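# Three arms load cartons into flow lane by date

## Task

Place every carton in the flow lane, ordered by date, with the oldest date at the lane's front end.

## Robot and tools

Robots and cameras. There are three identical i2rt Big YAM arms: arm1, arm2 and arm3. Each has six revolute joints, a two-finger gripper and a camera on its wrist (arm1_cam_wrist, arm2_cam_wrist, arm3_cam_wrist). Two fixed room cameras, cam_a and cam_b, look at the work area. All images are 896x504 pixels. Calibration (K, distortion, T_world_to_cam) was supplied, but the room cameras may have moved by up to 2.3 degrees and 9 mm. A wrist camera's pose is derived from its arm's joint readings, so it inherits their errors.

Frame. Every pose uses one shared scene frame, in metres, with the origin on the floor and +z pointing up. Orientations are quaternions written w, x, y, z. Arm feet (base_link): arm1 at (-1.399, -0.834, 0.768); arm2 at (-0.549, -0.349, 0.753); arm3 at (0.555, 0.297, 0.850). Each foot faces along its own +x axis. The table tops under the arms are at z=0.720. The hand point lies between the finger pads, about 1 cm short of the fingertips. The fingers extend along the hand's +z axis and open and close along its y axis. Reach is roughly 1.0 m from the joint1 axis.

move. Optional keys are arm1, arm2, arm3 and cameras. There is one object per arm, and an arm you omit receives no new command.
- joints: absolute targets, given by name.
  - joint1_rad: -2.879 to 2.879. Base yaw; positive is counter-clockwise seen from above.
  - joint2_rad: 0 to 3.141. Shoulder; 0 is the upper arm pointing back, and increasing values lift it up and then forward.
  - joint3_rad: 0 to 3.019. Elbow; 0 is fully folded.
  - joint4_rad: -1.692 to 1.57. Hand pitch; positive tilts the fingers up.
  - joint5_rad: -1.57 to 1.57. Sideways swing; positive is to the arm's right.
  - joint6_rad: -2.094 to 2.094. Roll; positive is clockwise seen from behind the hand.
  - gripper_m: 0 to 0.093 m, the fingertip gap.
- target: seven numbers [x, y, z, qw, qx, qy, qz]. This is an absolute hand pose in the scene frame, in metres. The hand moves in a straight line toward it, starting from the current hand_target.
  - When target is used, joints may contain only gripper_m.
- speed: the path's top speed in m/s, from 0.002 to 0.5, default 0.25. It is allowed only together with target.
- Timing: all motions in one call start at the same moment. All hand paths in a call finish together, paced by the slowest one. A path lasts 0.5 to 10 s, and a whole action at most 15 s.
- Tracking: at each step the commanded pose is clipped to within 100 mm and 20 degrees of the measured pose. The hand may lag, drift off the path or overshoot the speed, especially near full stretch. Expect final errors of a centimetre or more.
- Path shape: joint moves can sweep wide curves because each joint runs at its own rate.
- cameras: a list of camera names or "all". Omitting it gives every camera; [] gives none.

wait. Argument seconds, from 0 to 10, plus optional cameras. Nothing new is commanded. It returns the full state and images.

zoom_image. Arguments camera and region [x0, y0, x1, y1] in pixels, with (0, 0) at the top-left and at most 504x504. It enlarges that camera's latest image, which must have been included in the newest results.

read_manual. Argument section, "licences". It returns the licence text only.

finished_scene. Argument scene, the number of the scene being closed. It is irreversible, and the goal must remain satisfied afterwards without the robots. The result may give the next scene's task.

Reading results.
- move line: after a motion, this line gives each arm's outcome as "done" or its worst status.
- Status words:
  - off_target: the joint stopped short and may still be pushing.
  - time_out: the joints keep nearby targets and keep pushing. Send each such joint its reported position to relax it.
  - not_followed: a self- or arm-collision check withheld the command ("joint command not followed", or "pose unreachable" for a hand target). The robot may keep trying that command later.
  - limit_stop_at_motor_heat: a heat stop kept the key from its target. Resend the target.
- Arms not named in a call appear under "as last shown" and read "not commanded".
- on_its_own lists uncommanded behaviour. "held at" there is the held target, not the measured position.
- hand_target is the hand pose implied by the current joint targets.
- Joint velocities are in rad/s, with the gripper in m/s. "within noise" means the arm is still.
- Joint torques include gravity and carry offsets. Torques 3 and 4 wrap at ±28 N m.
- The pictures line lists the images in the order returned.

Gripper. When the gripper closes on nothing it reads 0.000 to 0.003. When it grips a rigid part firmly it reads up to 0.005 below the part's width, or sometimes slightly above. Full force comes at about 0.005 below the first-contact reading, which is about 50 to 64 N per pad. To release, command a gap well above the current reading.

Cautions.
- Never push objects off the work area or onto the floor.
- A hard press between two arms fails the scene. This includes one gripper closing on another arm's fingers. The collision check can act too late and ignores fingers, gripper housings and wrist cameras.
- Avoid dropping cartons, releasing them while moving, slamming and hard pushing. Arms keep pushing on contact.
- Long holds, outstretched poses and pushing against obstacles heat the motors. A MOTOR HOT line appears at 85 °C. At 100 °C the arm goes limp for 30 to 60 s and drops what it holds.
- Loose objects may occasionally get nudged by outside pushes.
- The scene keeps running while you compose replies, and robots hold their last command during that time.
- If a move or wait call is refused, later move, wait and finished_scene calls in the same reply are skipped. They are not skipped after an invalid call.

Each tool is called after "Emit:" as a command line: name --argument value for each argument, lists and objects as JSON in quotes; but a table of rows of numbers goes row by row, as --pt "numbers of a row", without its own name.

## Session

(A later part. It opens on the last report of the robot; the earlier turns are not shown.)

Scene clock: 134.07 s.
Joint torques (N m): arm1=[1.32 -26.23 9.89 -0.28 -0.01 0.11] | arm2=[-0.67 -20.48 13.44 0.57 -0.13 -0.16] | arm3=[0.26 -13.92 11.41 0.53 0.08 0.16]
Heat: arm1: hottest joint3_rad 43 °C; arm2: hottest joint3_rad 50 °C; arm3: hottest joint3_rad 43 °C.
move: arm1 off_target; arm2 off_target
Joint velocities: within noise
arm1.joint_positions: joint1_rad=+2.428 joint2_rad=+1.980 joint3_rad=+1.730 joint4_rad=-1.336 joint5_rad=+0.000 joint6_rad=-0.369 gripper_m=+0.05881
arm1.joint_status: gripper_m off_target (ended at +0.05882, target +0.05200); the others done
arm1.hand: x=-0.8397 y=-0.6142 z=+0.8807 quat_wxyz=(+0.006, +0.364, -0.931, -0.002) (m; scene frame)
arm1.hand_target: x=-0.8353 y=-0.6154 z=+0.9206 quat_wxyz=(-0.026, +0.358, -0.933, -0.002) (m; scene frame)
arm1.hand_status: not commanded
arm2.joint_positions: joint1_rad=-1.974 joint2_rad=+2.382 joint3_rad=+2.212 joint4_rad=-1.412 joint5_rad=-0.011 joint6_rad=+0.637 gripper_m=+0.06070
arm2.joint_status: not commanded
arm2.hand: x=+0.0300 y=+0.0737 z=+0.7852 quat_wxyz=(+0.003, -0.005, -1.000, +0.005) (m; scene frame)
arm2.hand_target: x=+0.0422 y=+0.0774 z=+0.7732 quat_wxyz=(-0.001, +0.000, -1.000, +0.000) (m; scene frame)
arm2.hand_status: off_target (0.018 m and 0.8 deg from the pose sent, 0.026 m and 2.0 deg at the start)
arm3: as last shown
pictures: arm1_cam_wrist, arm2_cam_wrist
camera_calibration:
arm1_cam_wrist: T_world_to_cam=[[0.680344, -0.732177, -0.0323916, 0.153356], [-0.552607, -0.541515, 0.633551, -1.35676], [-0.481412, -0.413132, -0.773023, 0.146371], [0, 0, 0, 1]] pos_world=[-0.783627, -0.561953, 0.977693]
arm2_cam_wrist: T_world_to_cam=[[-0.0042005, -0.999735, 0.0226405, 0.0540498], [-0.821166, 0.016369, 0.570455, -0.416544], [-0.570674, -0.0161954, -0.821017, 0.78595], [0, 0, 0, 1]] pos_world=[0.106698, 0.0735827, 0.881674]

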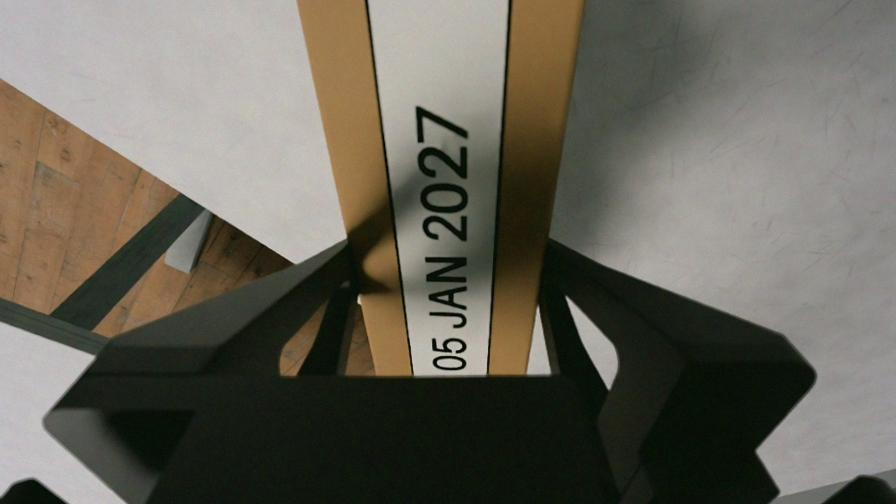

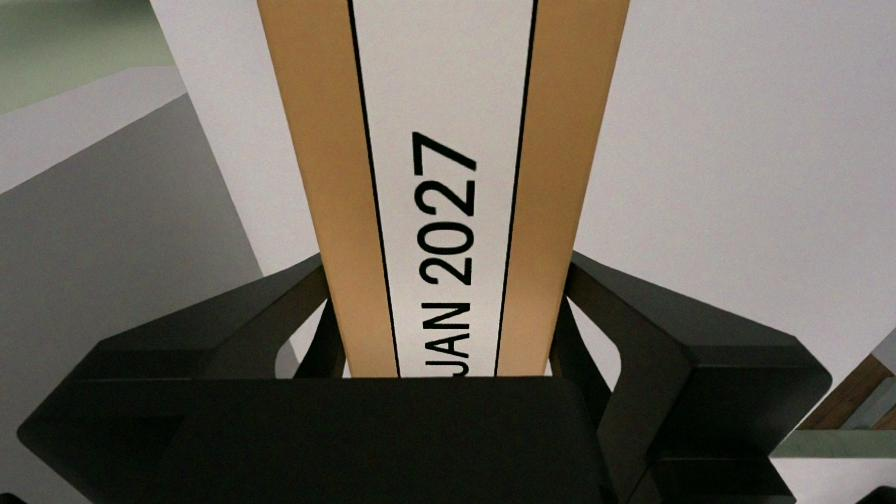

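Emit:
move --arm1 '{"target": [-0.838, -0.614, 0.775, 0, 0.364, -0.931, 0], "speed": 0.12}' --arm2 '{"target": [0.0425, 0.078, 0.779, 0, 0, 1, 0], "joints": {"gripper_m": 0.085}, "speed": 0.1}' --cameras '["arm2_cam_wrist"]'

Emit:
move --arm1 '{"target": [-0.838, -0.614, 0.755, 0, 0.364, -0.931, 0], "speed": 0.05}' --arm2 '{"target": [0.042, 0.078, 0.93, 0, 0, 1, 0], "speed": 0.25}' --cameras '["arm1_cam_wrist", "arm2_cam_wrist"]'

Scene clock: 141.70 s.
Joint torques (N m): arm1=[0.91 -18.9 7.1 1.76 0.31 0.04] | arm2=[-0.67 -21.89 13.97 -0.01 -0.05 -0.12] | arm3=[0.38 -13.98 11.37 0.55 0.1 0.15]
Heat: arm1: hottest joint3_rad 42 °C; arm2: hottest joint3_rad 52 °C; arm3: hottest joint3_rad 43 °C.
move: arm1 off_target; arm2 off_target
Joint velocities: within noise
arm1.joint_positions: joint1_rad=+2.428 joint2_rad=+2.043 joint3_rad=+1.597 joint4_rad=-1.139 joint5_rad=-0.002 joint6_rad=-0.370 gripper_m=+0.05881
arm1.joint_status: not commanded
arm1.hand: x=-0.8444 y=-0.6155 z=+0.7966 quat_wxyz=(+0.005, +0.364, -0.931, -0.003) (m; scene frame)
arm1.hand_target: x=-0.8390 y=-0.6145 z=+0.7754 quat_wxyz=(+0.000, +0.364, -0.931, +0.000) (m; scene frame)
arm1.hand_status: off_target (0.023 m and 0.7 deg from the pose sent, 0.106 m and 0.7 deg at the start)
arm2.joint_positions: joint1_rad=-1.974 joint2_rad=+2.393 joint3_rad=+2.212 joint4_rad=-1.412 joint5_rad=-0.013 joint6_rad=+0.634 gripper_m=+0.08494
arm2.joint_status: all done
arm2.hand: x=+0.0291 y=+0.0733 z=+0.7773 quat_wxyz=(+0.008, -0.003, -1.000, +0.007) (m; scene frame)
arm2.hand_target: x=+0.0420 y=+0.0776 z=+0.7792 quat_wxyz=(-0.001, +0.000, -1.000, +0.000) (m; scene frame)
arm2.hand_status: off_target (0.014 m and 1.3 deg from the pose sent, 0.015 m and 0.9 deg at the start)
arm3: as last shown
pictures: arm2_cam_wrist
camera_calibration:
arm2_cam_wrist: T_world_to_cam=[[-0.000390578, -0.999625, 0.0273627, 0.0500067], [-0.815593, 0.0161512, 0.5784, -0.41897], [-0.578626, -0.0220909, -0.815294, 0.775079], [0, 0, 0, 1]] pos_world=[0.106791, 0.073877, 0.872882]

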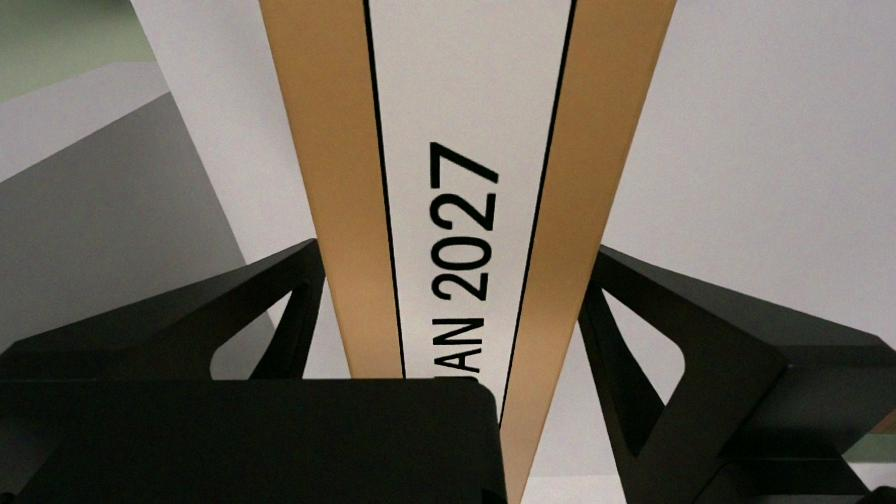

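Scene clock: 143.17 s.
Joint torques (N m): arm1=[0.91 -16.44 6.84 2.39 0.38 0.04] | arm2=[-0.73 -21.54 14.27 -0.03 -0.05 -0.12] | arm3=[0.5 -13.92 11.34 0.57 0.09 0.15]
Heat: arm1: hottest joint3_rad 42 °C; arm2: hottest joint3_rad 52 °C; arm3: hottest joint3_rad 43 °C.
move: arm1 off_target; arm2 off_target
Joint velocities: within noise
arm1.joint_positions: joint1_rad=+2.428 joint2_rad=+2.034 joint3_rad=+1.580 joint4_rad=-1.114 joint5_rad=-0.003 joint6_rad=-0.370 gripper_m=+0.05881
arm1.joint_status: not commanded
arm1.hand: x=-0.8447 y=-0.6154 z=+0.7956 quat_wxyz=(-0.003, +0.364, -0.931, -0.004) (m; scene frame)
arm1.hand_target: x=-0.8408 y=-0.6152 z=+0.7565 quat_wxyz=(+0.001, +0.364, -0.931, +0.000) (m; scene frame)
arm1.hand_status: off_target (0.041 m and 0.6 deg from the pose sent, 0.042 m and 0.7 deg at the start)
arm2.joint_positions: joint1_rad=-1.976 joint2_rad=+2.329 joint3_rad=+2.491 joint4_rad=-1.687 joint5_rad=-0.013 joint6_rad=+0.631 gripper_m=+0.08494
arm2.joint_status: not commanded
arm2.hand: x=+0.0317 y=+0.0764 z=+0.9281 quat_wxyz=(-0.019, -0.002, -1.000, -0.013) (m; scene frame)
arm2.hand_target: x=+0.0412 y=+0.0774 z=+0.9296 quat_wxyz=(-0.025, +0.000, -1.000, -0.018) (m; scene frame)
arm2.hand_status: off_target (0.011 m and 2.7 deg from the pose sent, 0.153 m and 1.3 deg at the start; a joint's target at an end of its range on 26 of 44 steps)
arm3: as last shown
pictures: arm1_cam_wrist, arm2_cam_wrist
camera_calibration:
arm1_cam_wrist: T_world_to_cam=[[0.681569, -0.731159, -0.0295083, 0.152558], [-0.561363, -0.548306, 0.619864, -1.30696], [-0.469398, -0.405915, -0.784154, 0.101047], [0, 0, 0, 1]] pos_world=[-0.79023, -0.564056, 0.893877]
arm2_cam_wrist: T_world_to_cam=[[0.000593128, -0.999914, -0.0131223, 0.08663], [-0.845899, -0.00750037, 0.53329, -0.459579], [-0.533342, 0.0107838, -0.845831, 0.924072], [0, 0, 0, 1]] pos_world=[0.104038, 0.0732104, 1.02783]

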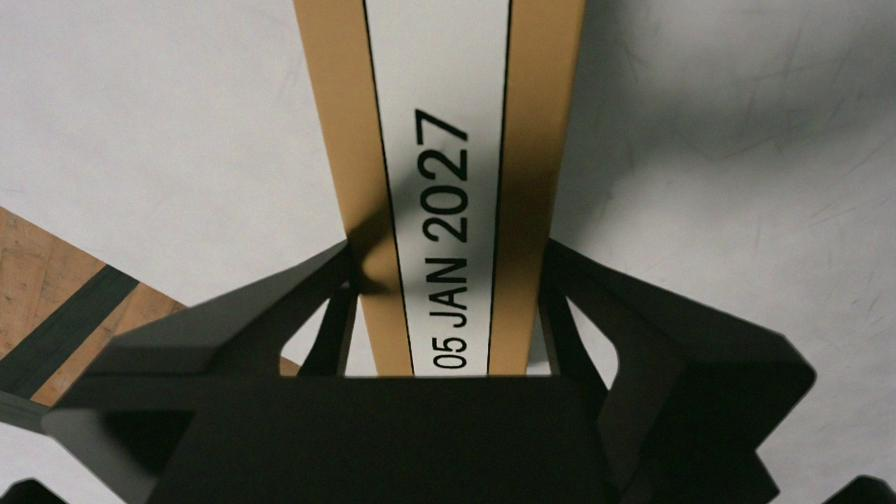

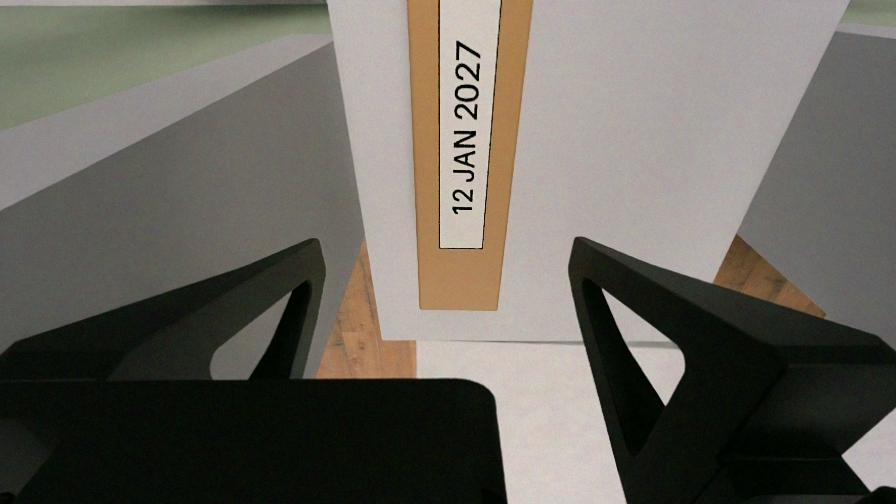

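Emit:
move --arm1 '{"target": [-0.8435, -0.6154, 0.794, 0, 0.364, -0.931, 0], "joints": {"gripper_m": 0.088}, "speed": 0.2}' --arm2 '{"target": [-0.25, 0.0, 0.95, 0, 0, 1, 0], "speed": 0.35}' --cameras '["arm1_cam_wrist"]'

Emit:
move --arm1 '{"target": [-0.8435, -0.6154, 0.94, 0, 0.364, -0.931, 0], "speed": 0.25}' --arm2 '{"joints": {"joint1_rad": -0.6, "joint2_rad": 1.3, "joint3_rad": 1.15, "joint4_rad": -1.3, "joint5_rad": 0, "joint6_rad": 0.5, "gripper_m": 0.093}}' --cameras '["arm1_cam_wrist"]'

Scene clock: 167.87 s.
Joint torques (N m): arm1=[1.03 -23.18 9.31 -0.27 0.11 0.05] | arm2=[0.26 -12.4 8.36 0.73 0.11 0.07] | arm3=[0.32 -13.8 11.37 0.59 0.1 0.14]
Heat: arm1: hottest joint3_rad 40 °C; arm2: hottest joint3_rad 52 °C; arm3: hottest joint3_rad 44 °C.
move: arm1 off_target; arm2 done
Joint velocities: within noise
arm1.joint_positions: joint1_rad=+2.428 joint2_rad=+2.061 joint3_rad=+1.563 joint4_rad=-1.111 joint5_rad=+0.002 joint6_rad=-0.370 gripper_m=+0.08793
arm1.joint_status: all done
arm1.hand: x=-0.8531 y=-0.6196 z=+0.7746 quat_wxyz=(+0.017, +0.364, -0.931, -0.001) (m; scene frame)
arm1.hand_target: x=-0.8439 y=-0.6156 z=+0.7939 quat_wxyz=(+0.000, +0.364, -0.931, +0.000) (m; scene frame)
arm1.hand_status: off_target (0.022 m and 2.0 deg from the pose sent, 0.002 m and 0.6 deg at the start)
arm2.joint_positions: joint1_rad=-1.756 joint2_rad=+1.549 joint3_rad=+1.395 joint4_rad=-1.404 joint5_rad=-0.017 joint6_rad=+0.840 gripper_m=+0.08494
arm2.joint_status: not commanded
arm2.hand: x=-0.2460 y=+0.0007 z=+0.9581 quat_wxyz=(-0.003, +0.003, -1.000, -0.005) (m; scene frame)
arm2.hand_target: x=-0.2500 y=-0.0001 z=+0.9500 quat_wxyz=(+0.000, +0.000, -1.000, +0.000) (m; scene frame)
arm2.hand_status: done (0.009 m and 0.7 deg from the pose sent, 0.293 m and 2.7 deg at the start)
arm3: as last shown
pictures: arm1_cam_wrist
camera_calibration:
arm1_cam_wrist: T_world_to_cam=[[0.680497, -0.731716, -0.0389411, 0.160609], [-0.538752, -0.535646, 0.650253, -1.29739], [-0.496659, -0.421516, -0.758719, 0.0262651], [0, 0, 0, 1]] pos_world=[-0.795223, -0.566352, 0.869816]

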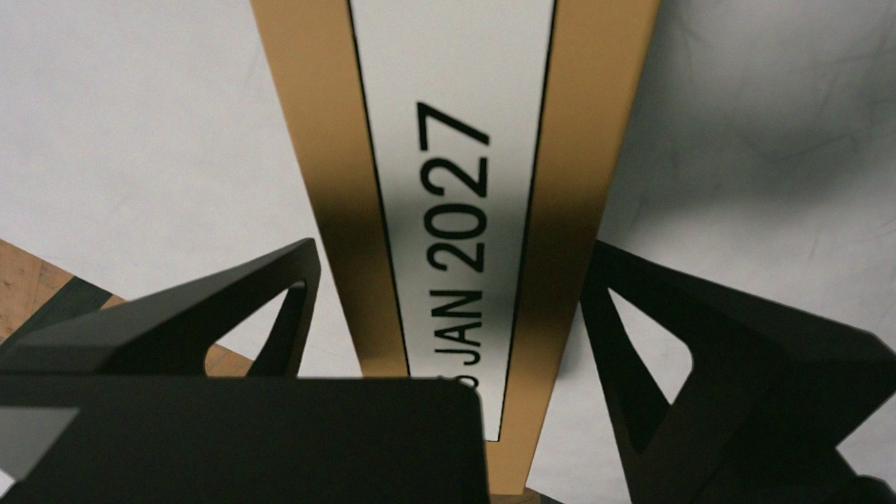

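Scene clock: 169.57 s.
Joint torques (N m): arm1=[1.03 -20.25 12.52 -0.31 0.1 0.06] | arm2=[0.38 -8.35 8.51 0.83 0.04 -0.12] | arm3=[0.44 -14.1 11.4 0.61 0.09 0.14]
Heat: arm1: hottest joint3_rad 40 °C; arm2: hottest joint3_rad 52 °C; arm3: hottest joint3_rad 44 °C.
move: arm1 off_target; arm2 done
Joint velocities: within noise
arm1.joint_positions: joint1_rad=+2.428 joint2_rad=+1.919 joint3_rad=+1.758 joint4_rad=-1.445 joint5_rad=+0.002 joint6_rad=-0.370 gripper_m=+0.08793
arm1.joint_status: not commanded
arm1.hand: x=-0.8562 y=-0.6215 z=+0.9259 quat_wxyz=(+0.016, +0.364, -0.931, -0.001) (m; scene frame)
arm1.hand_target: x=-0.8442 y=-0.6157 z=+0.9400 quat_wxyz=(+0.000, +0.364, -0.931, +0.000) (m; scene frame)
arm1.hand_status: off_target (0.020 m and 1.8 deg from the pose sent, 0.166 m and 1.9 deg at the start)
arm2.joint_positions: joint1_rad=-0.606 joint2_rad=+1.296 joint3_rad=+1.171 joint4_rad=-1.306 joint5_rad=+0.000 joint6_rad=+0.511 gripper_m=+0.09292
arm2.joint_status: all done
arm2.hand: x=-0.7144 y=+0.0159 z=+0.9694 quat_wxyz=(-0.021, +0.675, -0.735, -0.059) (m; scene frame)
arm2.hand_target: x=-0.7147 y=+0.0108 z=+0.9598 quat_wxyz=(-0.018, +0.682, -0.730, -0.050) (m; scene frame)
arm2.hand_status: not commanded
arm3: as last shown
pictures: arm1_cam_wrist
camera_calibration:
arm1_cam_wrist: T_world_to_cam=[[0.680597, -0.731669, -0.0380557, 0.166425], [-0.540129, -0.536166, 0.648681, -1.39849], [-0.495024, -0.420935, -0.760108, 0.14183], [0, 0, 0, 1]] pos_world=[-0.798423, -0.568352, 1.02131]

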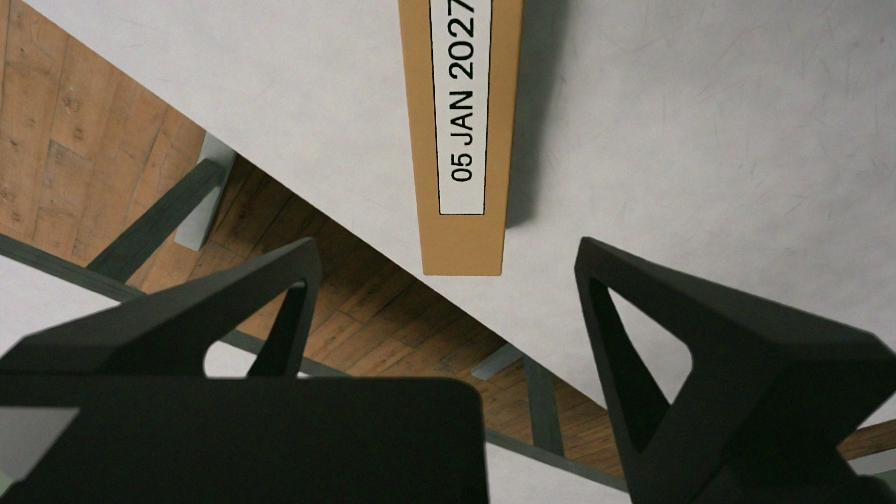

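Emit:
move --arm1 '{"joints": {"joint1_rad": -0.21, "joint2_rad": 1.63, "joint3_rad": 1.40, "joint4_rad": -1.318, "joint5_rad": 0, "joint6_rad": -1.194, "gripper_m": 0.093}}' --arm2 '{"joints": {"joint1_rad": 1.275, "joint2_rad": 1.475, "joint3_rad": 1.05, "joint4_rad": -1.137, "joint5_rad": 0, "joint6_rad": 0.0, "gripper_m": 0.093}}' --cameras '["arm1_cam_wrist", "arm2_cam_wrist"]'

Scene clock: 177.30 s.
Joint torques (N m): arm1=[1.2 -17.9 8.44 -0.05 -0.07 -0.06] | arm2=[0.21 -10.93 8.25 0.32 0 -0.11] | arm3=[0.32 -13.98 11.38 0.55 0.09 0.15]
Heat: arm1: hottest joint3_rad 41 °C; arm2: hottest joint3_rad 51 °C; arm3: hottest joint3_rad 44 °C.
move: arm1 done; arm2 done
Joint velocities: within noise
arm1.joint_positions: joint1_rad=-0.207 joint2_rad=+1.649 joint3_rad=+1.399 joint4_rad=-1.314 joint5_rad=+0.001 joint6_rad=-1.185 gripper_m=+0.09292
arm1.joint_status: all done
arm1.hand: x=-1.7112 y=-1.2135 z=+0.9270 quat_wxyz=(+0.001, -0.512, -0.859, +0.000) (m; scene frame)
arm1.hand_target: x=-1.7113 y=-1.2118 z=+0.9366 quat_wxyz=(+0.002, -0.509, -0.861, +0.009) (m; scene frame)
arm1.hand_status: not commanded
arm2.joint_positions: joint1_rad=+1.271 joint2_rad=+1.479 joint3_rad=+1.062 joint4_rad=-1.137 joint5_rad=+0.000 joint6_rad=+0.010 gripper_m=+0.09296
arm2.joint_status: all done
arm2.hand: x=-0.8534 y=-0.6202 z=+0.8663 quat_wxyz=(+0.010, +0.935, +0.353, -0.005) (m; scene frame)
arm2.hand_target: x=-0.8491 y=-0.6181 z=+0.8641 quat_wxyz=(+0.009, +0.933, +0.360, -0.002) (m; scene frame)
arm2.hand_status: not commanded
arm3: as last shown
pictures: arm1_cam_wrist, arm2_cam_wrist
camera_calibration:
arm1_cam_wrist: T_world_to_cam=[[-0.876988, -0.47998, -0.0226138, -2.05886], [-0.385881, 0.67545, 0.628381, -0.425411], [-0.286336, 0.559809, -0.777577, 1.03375], [0, 0, 0, 1]] pos_world=[-1.67376, -1.27957, 1.02458]
arm2_cam_wrist: T_world_to_cam=[[-0.66444, 0.747337, -0.0024825, -0.103399], [0.622565, 0.555339, 0.551373, 0.40609], [0.41344, 0.364809, -0.834255, 1.42476], [0, 0, 0, 1]] pos_world=[-0.910572, -0.668008, 0.96445]

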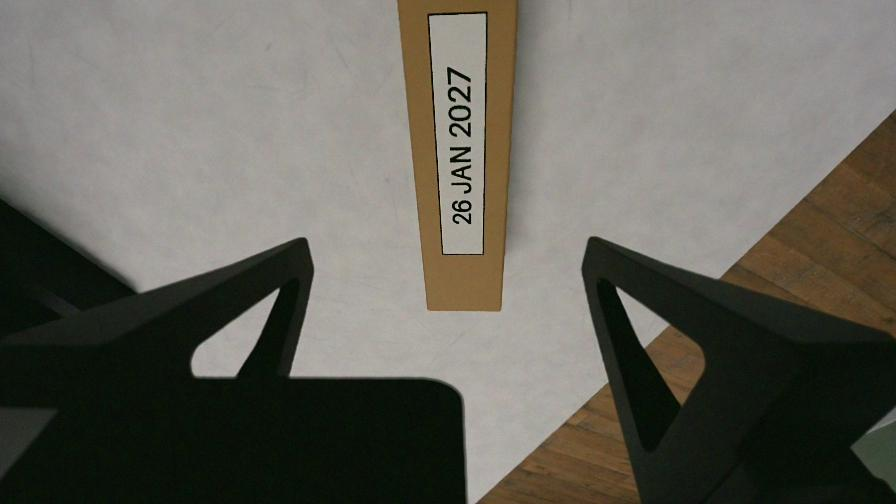

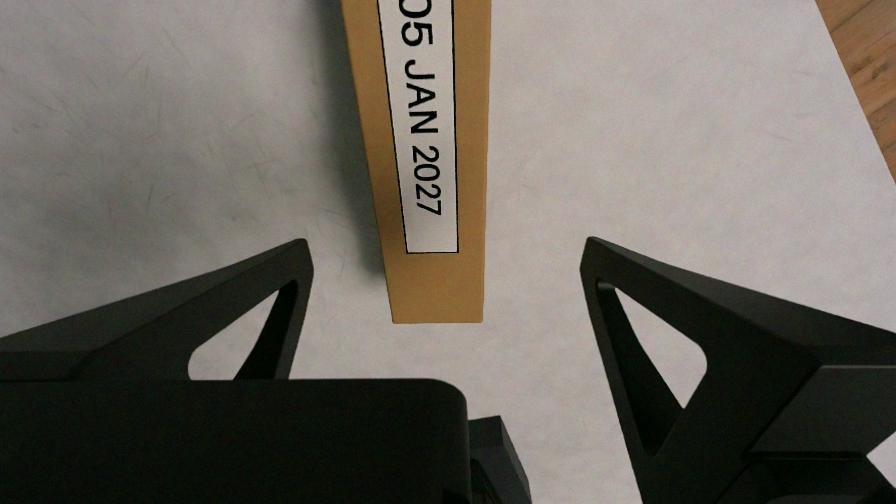

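Emit:
move --arm1 '{"target": [-1.733, -1.206, 0.793, 0, 0.512, 0.859, 0], "speed": 0.15}' --arm2 '{"target": [-0.871, -0.645, 0.75, 0, 0.935, 0.353, 0], "speed": 0.15}' --cameras '["arm1_cam_wrist", "arm2_cam_wrist"]'

Scene clock: 193.17 s.
Joint torques (N m): arm1=[-0.62 -17.2 7.5 0.47 -0.11 -0.08] | arm2=[0.73 -11.34 6.86 0.83 0.05 0.1] | arm3=[0.38 -13.98 11.41 0.51 0.09 0.15]
Heat: arm1: hottest joint2_rad 40 °C; arm2: hottest joint3_rad 51 °C; arm3: hottest joint3_rad 44 °C.
move: arm1 done; arm2 off_target
Joint velocities: arm1=[within noise] | arm2=[-0.015 -0.024 0.002 0.002 -0.154 0.066 0] | arm3=[within noise]
arm1.joint_positions: joint1_rad=-0.234 joint2_rad=+1.811 joint3_rad=+1.232 joint4_rad=-1.002 joint5_rad=+0.000 joint6_rad=-1.219 gripper_m=+0.09292
arm1.joint_status: not commanded
arm1.hand: x=-1.7238 y=-1.2073 z=+0.7921 quat_wxyz=(+0.000, -0.509, -0.861, -0.008) (m; scene frame)
arm1.hand_target: x=-1.7329 y=-1.2058 z=+0.7931 quat_wxyz=(+0.000, -0.512, -0.859, +0.000) (m; scene frame)
arm1.hand_status: done (0.009 m and 1.0 deg from the pose sent, 0.136 m and 0.2 deg at the start)
arm2.joint_positions: joint1_rad=+1.278 joint2_rad=+1.717 joint3_rad=+1.027 joint4_rad=-0.866 joint5_rad=+0.013 joint6_rad=+0.016 gripper_m=+0.09296
arm2.joint_status: not commanded
arm2.hand: x=-0.8776 y=-0.6447 z=+0.7597 quat_wxyz=(+0.004, +0.935, +0.353, -0.007) (m; scene frame)
arm2.hand_target: x=-0.8709 y=-0.6447 z=+0.7501 quat_wxyz=(+0.000, +0.936, +0.353, +0.000) (m; scene frame)
arm2.hand_status: off_target (0.012 m and 0.9 deg from the pose sent, 0.120 m and 1.3 deg at the start)
arm3.joint_positions: joint1_rad=+0.155 joint2_rad=+1.496 joint3_rad=+1.075 joint4_rad=-1.135 joint5_rad=+0.000 joint6_rad=+0.987 gripper_m=+0.08509
arm3.joint_status: not commanded
arm3.hand: x=+0.3274 y=-0.0484 z=+0.9609 quat_wxyz=(-0.006, -1.000, -0.002, +0.003) (m; scene frame)
arm3.hand_target: x=+0.3251 y=-0.0550 z=+0.9571 quat_wxyz=(-0.005, -1.000, +0.000, +0.002) (m; scene frame)
arm3.hand_status: not commanded
pictures: arm1_cam_wrist, arm2_cam_wrist
camera_calibration:
arm1_cam_wrist: T_world_to_cam=[[-0.873515, -0.485263, -0.0386114, -2.0577], [-0.397467, 0.665179, 0.632105, -0.385004], [-0.281054, 0.5675, -0.77392, 0.937159], [0, 0, 0, 1]] pos_world=[-1.68707, -1.27427, 0.889198]
arm2_cam_wrist: T_world_to_cam=[[-0.664529, 0.747179, 0.0111701, -0.11192], [0.626923, 0.549316, 0.552467, 0.49271], [0.406656, 0.374133, -0.83346, 1.35425], [0, 0, 0, 1]] pos_world=[-0.933979, -0.693699, 0.857758]

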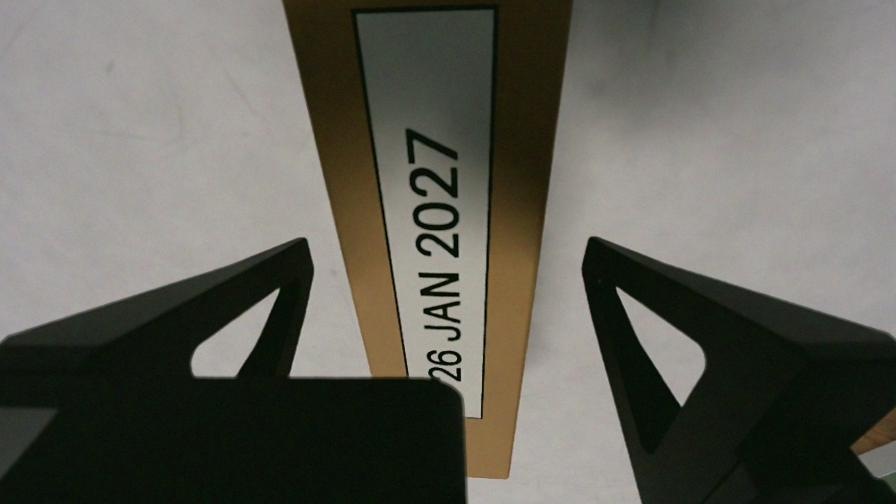

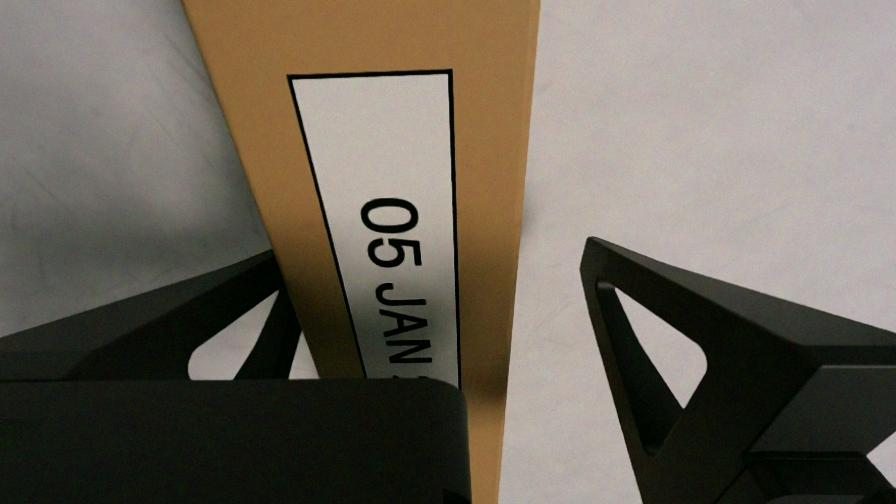

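Emit:
move --arm1 '{"joints": {"gripper_m": 0.052}}' --arm2 '{"target": [-0.861, -0.656, 0.75, 0, 0.935, 0.353, 0], "joints": {"gripper_m": 0.052}, "speed": 0.1}' --cameras '[]'

Emit:
move --arm1 '{"target": [-1.733, -1.206, 0.93, 0, 0.512, 0.859, 0], "speed": 0.25}' --arm2 '{"target": [-0.861, -0.656, 0.90, 0, 0.935, 0.353, 0], "speed": 0.25}' --cameras '["arm1_cam_wrist", "arm2_cam_wrist"]'

Scene clock: 201.87 s.
Joint torques (N m): arm1=[-0.67 -17.2 7.46 0.47 -0.02 -0.04] | arm2=[1.55 -11.4 6.99 0.72 -0.23 0.31] | arm3=[0.26 -13.86 11.4 0.57 0.09 0.15]
Heat: arm1: hottest joint3_rad 40 °C; arm2: hottest joint3_rad 50 °C; arm3: hottest joint3_rad 44 °C.
move: arm1 off_target; arm2 off_target
Joint velocities: within noise
arm1.joint_positions: joint1_rad=-0.234 joint2_rad=+1.811 joint3_rad=+1.231 joint4_rad=-1.002 joint5_rad=-0.002 joint6_rad=-1.222 gripper_m=+0.05888
arm1.joint_status: gripper_m off_target (ended at +0.05891, target +0.05200)
arm1.hand: x=-1.7233 y=-1.2073 z=+0.7918 quat_wxyz=(-0.002, -0.508, -0.862, -0.008) (m; scene frame)
arm1.hand_target: x=-1.7329 y=-1.2059 z=+0.7932 quat_wxyz=(+0.000, -0.512, -0.859, +0.000) (m; scene frame)
arm1.hand_status: not commanded
arm2.joint_positions: joint1_rad=+1.300 joint2_rad=+1.717 joint3_rad=+1.027 joint4_rad=-0.865 joint5_rad=+0.020 joint6_rad=+0.027 gripper_m=+0.06072
arm2.joint_status: gripper_m off_target (ended at +0.06074, target +0.05200)
arm2.hand: x=-0.8723 y=-0.6512 z=+0.7599 quat_wxyz=(+0.001, +0.934, +0.358, -0.009) (m; scene frame)
arm2.hand_target: x=-0.8610 y=-0.6555 z=+0.7502 quat_wxyz=(+0.000, +0.935, +0.353, +0.000) (m; scene frame)
arm2.hand_status: off_target (0.016 m and 1.2 deg from the pose sent, 0.022 m and 0.9 deg at the start)
arm3: as last shown
pictures: none
No camera images: "cameras" was empty.

Scene clock: 203.37 s.
Joint torques (N m): arm1=[-0.73 -17.55 13.08 -0.32 0 -0.03] | arm2=[0.73 -11.11 14.69 -0.31 -0.07 0.1] | arm3=[0.44 -13.98 11.4 0.58 0.09 0.13]
Heat: arm1: hottest joint3_rad 40 °C; arm2: hottest joint3_rad 50 °C; arm3: hottest joint3_rad 44 °C.
move: arm1 off_target; arm2 off_target
Joint velocities: within noise
arm1.joint_positions: joint1_rad=-0.234 joint2_rad=+1.677 joint3_rad=+1.361 joint4_rad=-1.313 joint5_rad=-0.002 joint6_rad=-1.222 gripper_m=+0.05888
arm1.joint_status: not commanded
arm1.hand: x=-1.7129 y=-1.1955 z=+0.9006 quat_wxyz=(-0.006, -0.507, -0.861, -0.031) (m; scene frame)
arm1.hand_target: x=-1.7318 y=-1.2046 z=+0.9301 quat_wxyz=(+0.000, -0.512, -0.859, +0.000) (m; scene frame)
arm1.hand_status: off_target (0.037 m and 3.7 deg from the pose sent, 0.139 m and 1.1 deg at the start; pose on its path clipped on 5 of 45 steps)
arm2.joint_positions: joint1_rad=+1.316 joint2_rad=+1.530 joint3_rad=+1.139 joint4_rad=-1.243 joint5_rad=+0.016 joint6_rad=+0.055 gripper_m=+0.06072
arm2.joint_status: not commanded
arm2.hand: x=-0.8458 y=-0.6344 z=+0.8744 quat_wxyz=(-0.013, +0.935, +0.354, +0.028) (m; scene frame)
arm2.hand_target: x=-0.8597 y=-0.6547 z=+0.9003 quat_wxyz=(+0.000, +0.936, +0.353, +0.000) (m; scene frame)
arm2.hand_status: off_target (0.037 m and 3.5 deg from the pose sent, 0.141 m and 1.2 deg at the start)
arm3: as last shown
pictures: arm1_cam_wrist, arm2_cam_wrist
camera_calibration:
arm1_cam_wrist: T_world_to_cam=[[-0.870066, -0.485656, -0.0843999, -1.99168], [-0.420436, 0.641759, 0.641389, -0.532716], [-0.25733, 0.593535, -0.76256, 1.07909], [0, 0, 0, 1]] pos_world=[-1.67918, -1.26587, 0.996455]
arm2_cam_wrist: T_world_to_cam=[[-0.665881, 0.745872, 0.0166713, -0.106582], [0.595147, 0.51758, 0.614745, 0.30217], [0.449892, 0.419269, -0.78855, 1.45886], [0, 0, 0, 1]] pos_world=[-0.907135, -0.688553, 0.9664]

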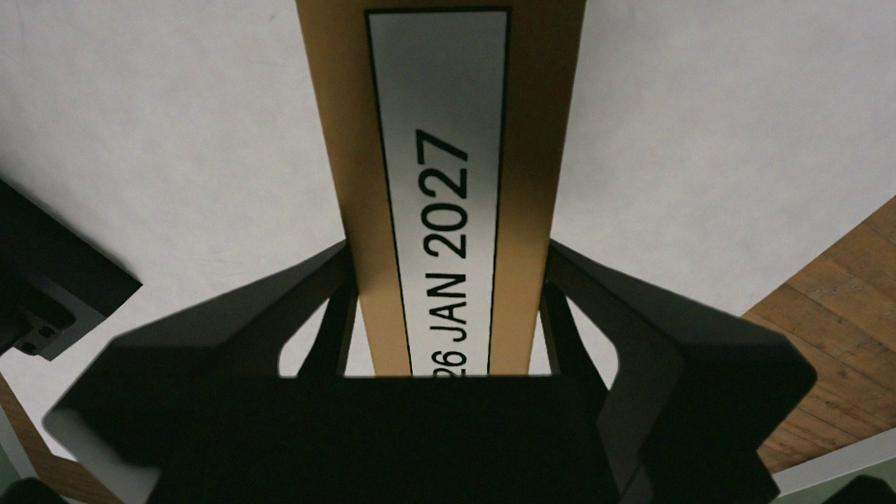

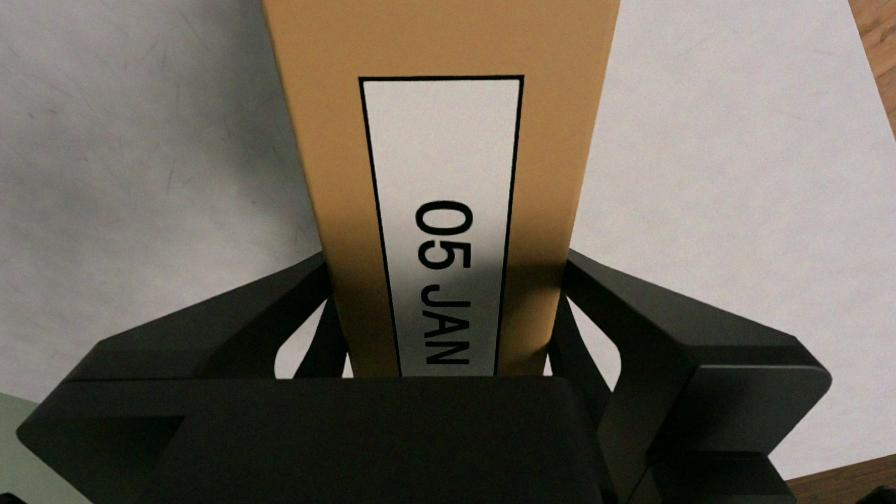

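Emit:
move --arm1 '{"joints": {"joint1_rad": 2.4237, "joint2_rad": 1.924, "joint3_rad": 1.75, "joint4_rad": -1.3477, "joint5_rad": 0, "joint6_rad": -0.361, "gripper_m": 0.052}}' --arm2 '{"joints": {"joint1_rad": -1.6753, "joint2_rad": 1.6827, "joint3_rad": 1.46, "joint4_rad": -1.288, "joint5_rad": 0, "joint6_rad": 0.9276, "gripper_m": 0.052}}' --cameras '["arm1_cam_wrist"]'

Emit:
move --arm1 '{"target": [-0.838, -0.614, 0.795, 0, 0.364, -0.931, 0], "speed": 0.12}' --arm2 '{"target": [0.04, -0.043, 0.81, 0, 0, 1, 0], "speed": 0.2}' --cameras '["arm2_cam_wrist", "arm1_cam_wrist"]'

Scene clock: 212.67 s.
Joint torques (N m): arm1=[1.03 -25.47 10.35 -0.31 0.01 0.14] | arm2=[0.5 -17.08 12.59 -0.17 0.01 0.08] | arm3=[0.38 -13.92 11.41 0.55 0.09 0.15]
Heat: arm1: hottest joint3_rad 42 °C; arm2: hottest joint3_rad 52 °C; arm3: hottest joint3_rad 44 °C.
move: arm1 off_target; arm2 off_target
Joint velocities: within noise
arm1.joint_positions: joint1_rad=+2.428 joint2_rad=+1.972 joint3_rad=+1.724 joint4_rad=-1.336 joint5_rad=+0.000 joint6_rad=-0.370 gripper_m=+0.05887
arm1.joint_status: gripper_m off_target (ended at +0.05887, target +0.05200); the others done
arm1.hand: x=-0.8412 y=-0.6150 z=+0.8831 quat_wxyz=(+0.004, +0.364, -0.931, -0.002) (m; scene frame)
arm1.hand_target: x=-0.8352 y=-0.6157 z=+0.9207 quat_wxyz=(-0.027, +0.358, -0.933, -0.002) (m; scene frame)
arm1.hand_status: not commanded
arm2.joint_positions: joint1_rad=-1.684 joint2_rad=+1.709 joint3_rad=+1.420 joint4_rad=-1.278 joint5_rad=+0.002 joint6_rad=+0.918 gripper_m=+0.06085
arm2.joint_status: gripper_m off_target (ended at +0.06084, target +0.05200); the others done
arm2.hand: x=-0.2405 y=+0.0561 z=+0.8931 quat_wxyz=(-0.007, +0.000, -1.000, +0.005) (m; scene frame)
arm2.hand_target: x=-0.2383 y=+0.0677 z=+0.9206 quat_wxyz=(-0.023, +0.000, -1.000, -0.018) (m; scene frame)
arm2.hand_status: not commanded
arm3: as last shown
pictures: arm1_cam_wrist
camera_calibration:
arm1_cam_wrist: T_world_to_cam=[[0.680931, -0.731654, -0.0318557, 0.154235], [-0.553481, -0.542619, 0.631841, -1.35952], [-0.479575, -0.412609, -0.774443, 0.15027], [0, 0, 0, 1]] pos_world=[-0.785427, -0.562854, 0.980291]

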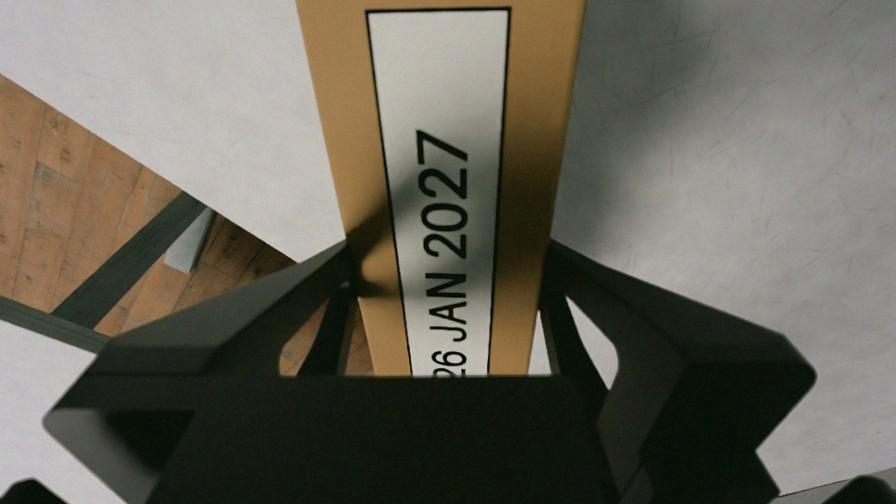

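Scene clock: 215.23 s.
Joint torques (N m): arm1=[0.91 -21.01 8.06 0.61 0.16 0.04] | arm2=[-0.32 -20.13 15.04 -0.36 -0.11 -0.14] | arm3=[0.56 -13.92 11.4 0.55 0.09 0.14]
Heat: arm1: hottest joint3_rad 42 °C; arm2: hottest joint3_rad 52 °C; arm3: hottest joint3_rad 44 °C.
move: arm1 done; arm2 off_target
Joint velocities: within noise
arm1.joint_positions: joint1_rad=+2.428 joint2_rad=+2.046 joint3_rad=+1.607 joint4_rad=-1.148 joint5_rad=+0.001 joint6_rad=-0.370 gripper_m=+0.05887
arm1.joint_status: not commanded
arm1.hand: x=-0.8428 y=-0.6154 z=+0.7982 quat_wxyz=(+0.006, +0.364, -0.931, -0.002) (m; scene frame)
arm1.hand_target: x=-0.8381 y=-0.6141 z=+0.7949 quat_wxyz=(+0.000, +0.364, -0.931, +0.000) (m; scene frame)
arm1.hand_status: done (0.006 m and 0.7 deg from the pose sent, 0.088 m and 0.6 deg at the start)
arm2.joint_positions: joint1_rad=-2.125 joint2_rad=+2.168 joint3_rad=+1.837 joint4_rad=-1.291 joint5_rad=-0.011 joint6_rad=+0.489 gripper_m=+0.06085
arm2.joint_status: not commanded
arm2.hand: x=+0.0183 y=-0.0539 z=+0.7904 quat_wxyz=(+0.021, -0.006, -1.000, +0.013) (m; scene frame)
arm2.hand_target: x=+0.0384 y=-0.0438 z=+0.8104 quat_wxyz=(-0.001, +0.000, -1.000, +0.000) (m; scene frame)
arm2.hand_status: off_target (0.031 m and 2.9 deg from the pose sent, 0.309 m and 0.9 deg at the start)
arm3: as last shown
pictures: arm1_cam_wrist, arm2_cam_wrist
camera_calibration:
arm1_cam_wrist: T_world_to_cam=[[0.680873, -0.731708, -0.0318489, 0.152249], [-0.552138, -0.541378, 0.634076, -1.30688], [-0.481201, -0.414141, -0.772614, 0.0798335], [0, 0, 0, 1]] pos_world=[-0.786827, -0.563053, 0.895193]
arm2_cam_wrist: T_world_to_cam=[[-0.0068726, -0.999218, 0.0389455, -0.0864351], [-0.800087, 0.028857, 0.59919, -0.449402], [-0.599845, -0.0270418, -0.799659, 0.764398], [0, 0, 0, 1]] pos_world=[0.0983664, -0.0527285, 0.883901]

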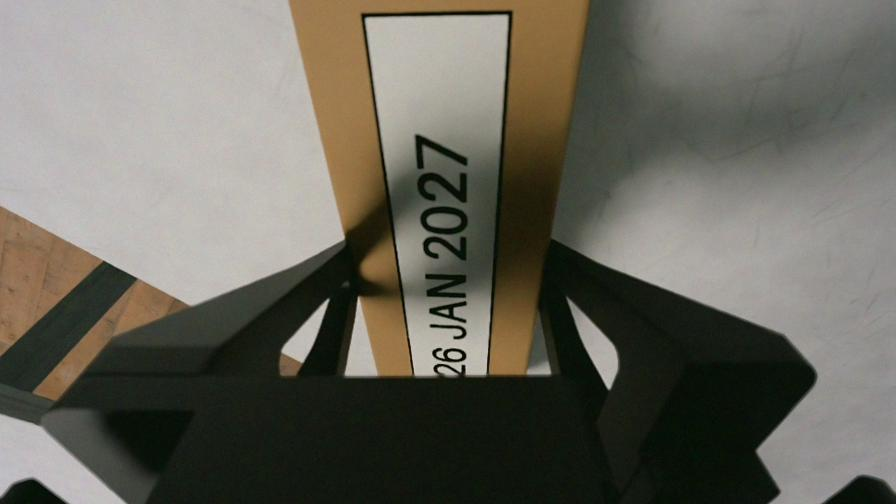

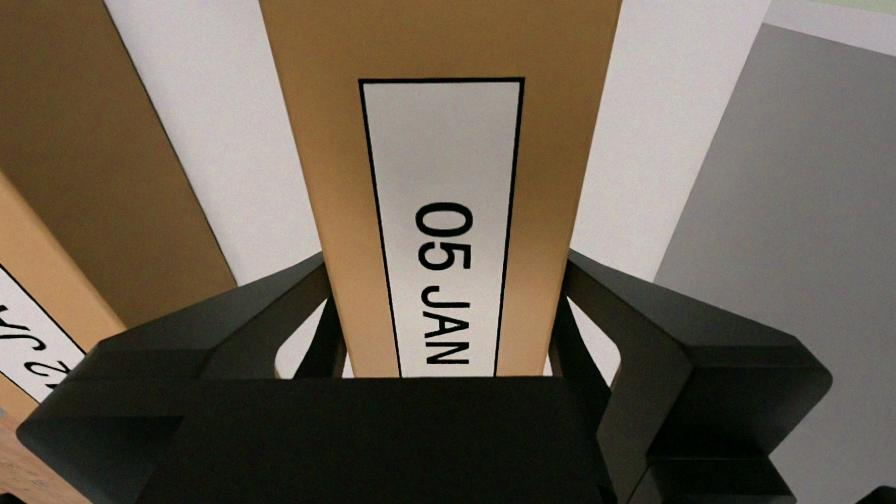

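Emit:
move --arm1 '{"target": [-0.838, -0.614, 0.782, 0, 0.364, -0.931, 0], "speed": 0.05}' --arm2 '{"target": [0.043, -0.043, 0.778, 0, 0, 1, 0], "speed": 0.06}' --cameras '[]'

Emit:
move --arm1 '{"target": [-0.8375, -0.614, 0.793, 0, 0.364, -0.931, 0], "joints": {"gripper_m": 0.088}, "speed": 0.2}' --arm2 '{"target": [0.0425, -0.043, 0.78, 0, 0, 1, 0], "joints": {"gripper_m": 0.08}, "speed": 0.1}' --cameras '["arm2_cam_wrist", "arm1_cam_wrist"]'

Emit:
move --arm1 '{"target": [-0.8375, -0.614, 0.94, 0, 0.364, -0.931, 0], "speed": 0.25}' --arm2 '{"target": [0.042, -0.043, 0.93, 0, 0, 1, 0], "speed": 0.25}' --cameras '["arm2_cam_wrist", "arm1_cam_wrist"]'

Scene clock: 221.63 s.
Joint torques (N m): arm1=[0.97 -19.84 7.43 1.28 0.21 0.04] | arm2=[-0.5 -17.9 13.41 0.5 -0.11 -0.15] | arm3=[0.44 -14.04 11.4 0.53 0.09 0.14]
Heat: arm1: hottest joint2_rad 41 °C; arm2: hottest joint3_rad 55 °C; arm3: hottest joint3_rad 44 °C.
move: arm1 off_target; arm2 off_target
Joint velocities: within noise
arm1.joint_positions: joint1_rad=+2.428 joint2_rad=+2.046 joint3_rad=+1.603 joint4_rad=-1.139 joint5_rad=+0.000 joint6_rad=-0.370 gripper_m=+0.05887
arm1.joint_status: not commanded
arm1.hand: x=-0.8424 y=-0.6151 z=+0.7967 quat_wxyz=(+0.003, +0.365, -0.931, -0.002) (m; scene frame)
arm1.hand_target: x=-0.8384 y=-0.6142 z=+0.7823 quat_wxyz=(+0.000, +0.364, -0.931, +0.000) (m; scene frame)
arm1.hand_status: off_target (0.015 m and 0.5 deg from the pose sent, 0.017 m and 0.7 deg at the start)
arm2.joint_positions: joint1_rad=-2.125 joint2_rad=+2.177 joint3_rad=+1.837 joint4_rad=-1.252 joint5_rad=-0.011 joint6_rad=+0.489 gripper_m=+0.06085
arm2.joint_status: not commanded
arm2.hand: x=+0.0263 y=-0.0499 z=+0.7848 quat_wxyz=(+0.007, -0.006, -1.000, +0.006) (m; scene frame)
arm2.hand_target: x=+0.0420 y=-0.0435 z=+0.7781 quat_wxyz=(+0.000, +0.000, -1.000, +0.000) (m; scene frame)
arm2.hand_status: off_target (0.019 m and 1.3 deg from the pose sent, 0.030 m and 2.9 deg at the start)
arm3: as last shown
pictures: none
No camera images: "cameras" was empty.

Scene clock: 222.60 s.
Joint torques (N m): arm1=[0.91 -21.77 8.43 -0.09 0.11 0.05] | arm2=[-0.44 -18.14 13.53 0.29 -0.06 -0.12] | arm3=[0.32 -14.1 11.41 0.61 0.09 0.15]
Heat: arm1: hottest joint2_rad 41 °C; arm2: hottest joint3_rad 55 °C; arm3: hottest joint3_rad 45 °C.
move: arm1 done; arm2 off_target
Joint velocities: within noise
arm1.joint_positions: joint1_rad=+2.428 joint2_rad=+2.058 joint3_rad=+1.602 joint4_rad=-1.124 joint5_rad=+0.002 joint6_rad=-0.371 gripper_m=+0.08793
arm1.joint_status: all done
arm1.hand: x=-0.8404 y=-0.6147 z=+0.7891 quat_wxyz=(+0.003, +0.365, -0.931, -0.001) (m; scene frame)
arm1.hand_target: x=-0.8376 y=-0.6141 z=+0.7930 quat_wxyz=(+0.000, +0.364, -0.931, +0.000) (m; scene frame)
arm1.hand_status: done (0.005 m and 0.3 deg from the pose sent, 0.006 m and 0.5 deg at the start)
arm2.joint_positions: joint1_rad=-2.125 joint2_rad=+2.191 joint3_rad=+1.837 joint4_rad=-1.251 joint5_rad=-0.012 joint6_rad=+0.485 gripper_m=+0.07994
arm2.joint_status: all done
arm2.hand: x=+0.0252 y=-0.0504 z=+0.7762 quat_wxyz=(+0.013, -0.005, -1.000, +0.008) (m; scene frame)
arm2.hand_target: x=+0.0416 y=-0.0435 z=+0.7802 quat_wxyz=(+0.000, +0.000, -1.000, +0.000) (m; scene frame)
arm2.hand_status: off_target (0.019 m and 1.9 deg from the pose sent, 0.018 m and 1.3 deg at the start)
arm3: as last shown
pictures: arm1_cam_wrist, arm2_cam_wrist
camera_calibration:
arm1_cam_wrist: T_world_to_cam=[[0.682202, -0.730614, -0.0283624, 0.149894], [-0.55544, -0.543081, 0.629721, -1.29974], [-0.475486, -0.413843, -0.776303, 0.0821371], [0, 0, 0, 1]] pos_world=[-0.785128, -0.562356, 0.886485]
arm2_cam_wrist: T_world_to_cam=[[-0.00373611, -0.999562, 0.0293595, -0.0749849], [-0.809438, 0.0202628, 0.586855, -0.42613], [-0.587193, -0.0215721, -0.809159, 0.764633], [0, 0, 0, 1]] pos_world=[0.103781, -0.0498227, 0.870988]

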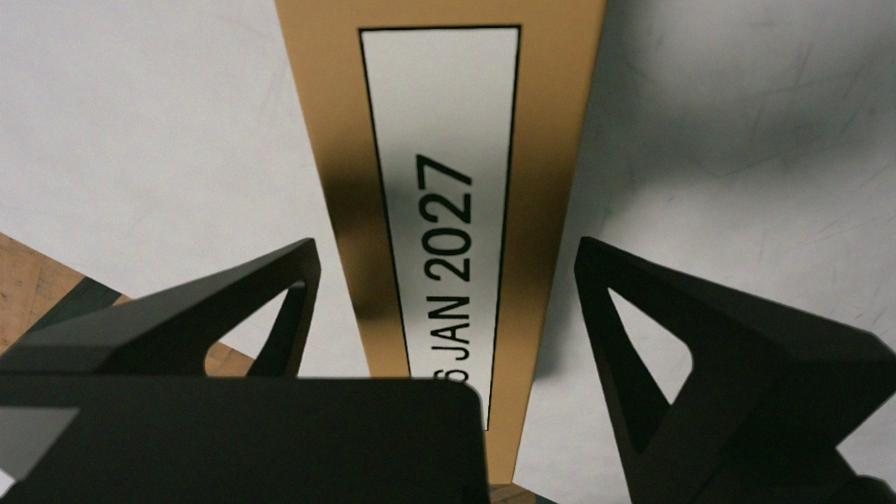

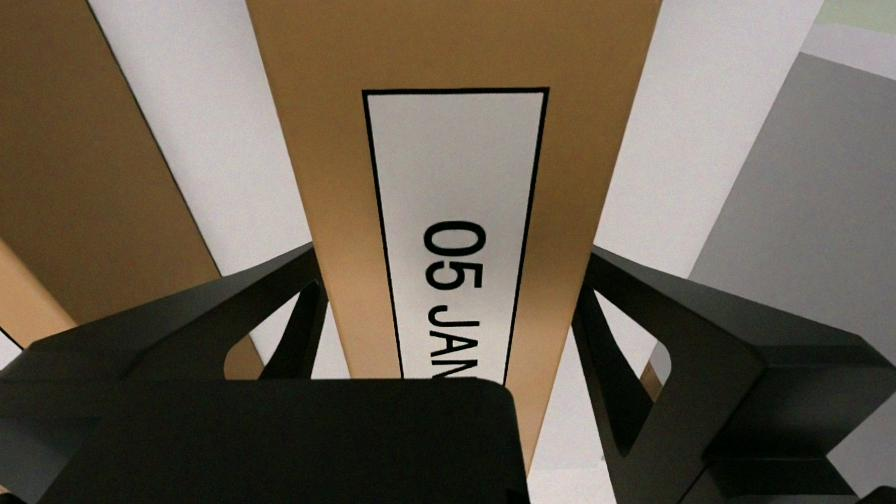

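Scene clock: 224.27 s.
Joint torques (N m): arm1=[0.97 -20.6 12.37 -0.25 0.11 0.06] | arm2=[-0.62 -18.96 14.46 -0.09 -0.06 -0.12] | arm3=[0.38 -14.04 11.36 0.51 0.11 0.14]
Heat: arm1: hottest joint2_rad 41 °C; arm2: hottest joint3_rad 55 °C; arm3: hottest joint3_rad 45 °C.
move: arm1 off_target; arm2 off_target
Joint velocities: within noise
arm1.joint_positions: joint1_rad=+2.428 joint2_rad=+1.938 joint3_rad=+1.786 joint4_rad=-1.454 joint5_rad=+0.002 joint6_rad=-0.371 gripper_m=+0.08793
arm1.joint_status: not commanded
arm1.hand: x=-0.8497 y=-0.6190 z=+0.9260 quat_wxyz=(+0.016, +0.365, -0.931, -0.001) (m; scene frame)
arm1.hand_target: x=-0.8382 y=-0.6143 z=+0.9400 quat_wxyz=(+0.000, +0.364, -0.931, +0.000) (m; scene frame)
arm1.hand_status: off_target (0.019 m and 1.8 deg from the pose sent, 0.151 m and 0.3 deg at the start)
arm2.joint_positions: joint1_rad=-2.125 joint2_rad=+2.117 joint3_rad=+2.101 joint4_rad=-1.585 joint5_rad=-0.013 joint6_rad=+0.482 gripper_m=+0.07994
arm2.joint_status: not commanded
arm2.hand: x=+0.0274 y=-0.0467 z=+0.9218 quat_wxyz=(+0.012, -0.003, -1.000, +0.007) (m; scene frame)
arm2.hand_target: x=+0.0412 y=-0.0434 z=+0.9301 quat_wxyz=(-0.001, +0.000, -1.000, +0.000) (m; scene frame)
arm2.hand_status: off_target (0.017 m and 1.6 deg from the pose sent, 0.155 m and 1.8 deg at the start)
arm3: as last shown
pictures: arm1_cam_wrist, arm2_cam_wrist
camera_calibration:
arm1_cam_wrist: T_world_to_cam=[[0.681451, -0.730883, -0.0378795, 0.164988], [-0.539942, -0.537015, 0.648134, -1.3936], [-0.494052, -0.421219, -0.760583, 0.147289], [0, 0, 0, 1]] pos_world=[-0.792124, -0.565754, 1.02151]
arm2_cam_wrist: T_world_to_cam=[[-0.0007312, -0.999631, 0.0271461, -0.0736299], [-0.811354, 0.0164614, 0.584323, -0.507543], [-0.584555, -0.0215978, -0.811067, 0.885522], [0, 0, 0, 1]] pos_world=[0.105785, -0.0461225, 1.01679]

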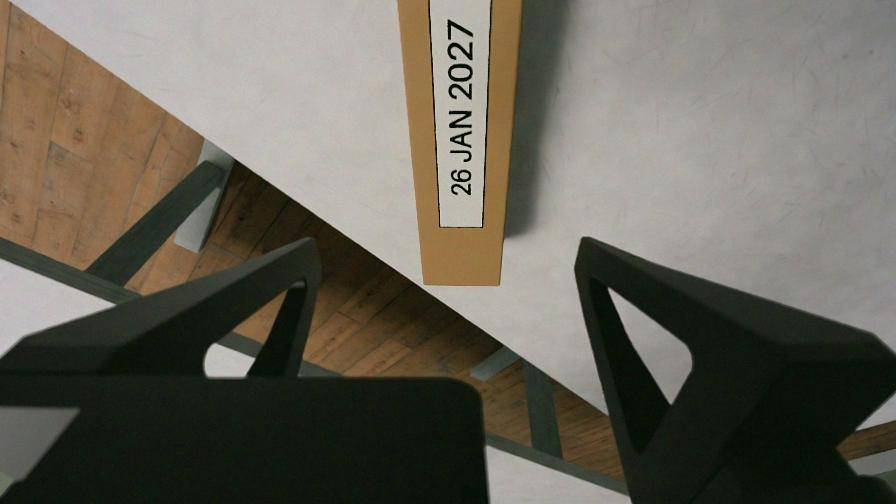

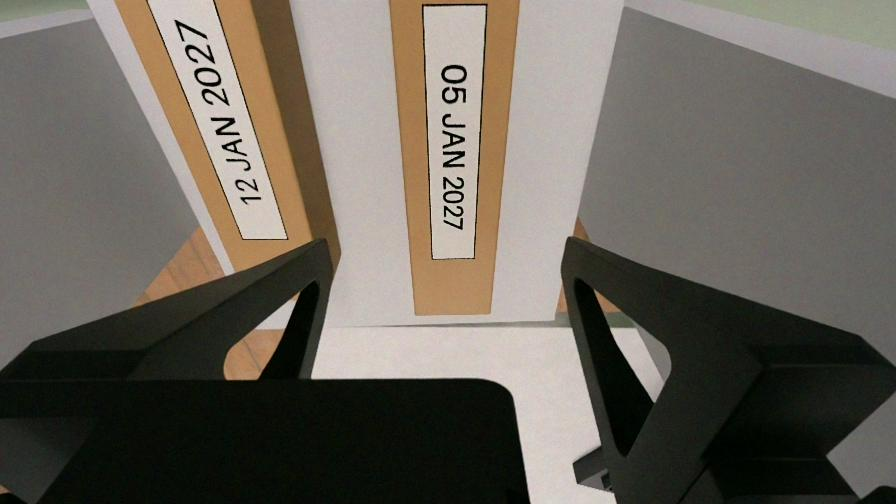

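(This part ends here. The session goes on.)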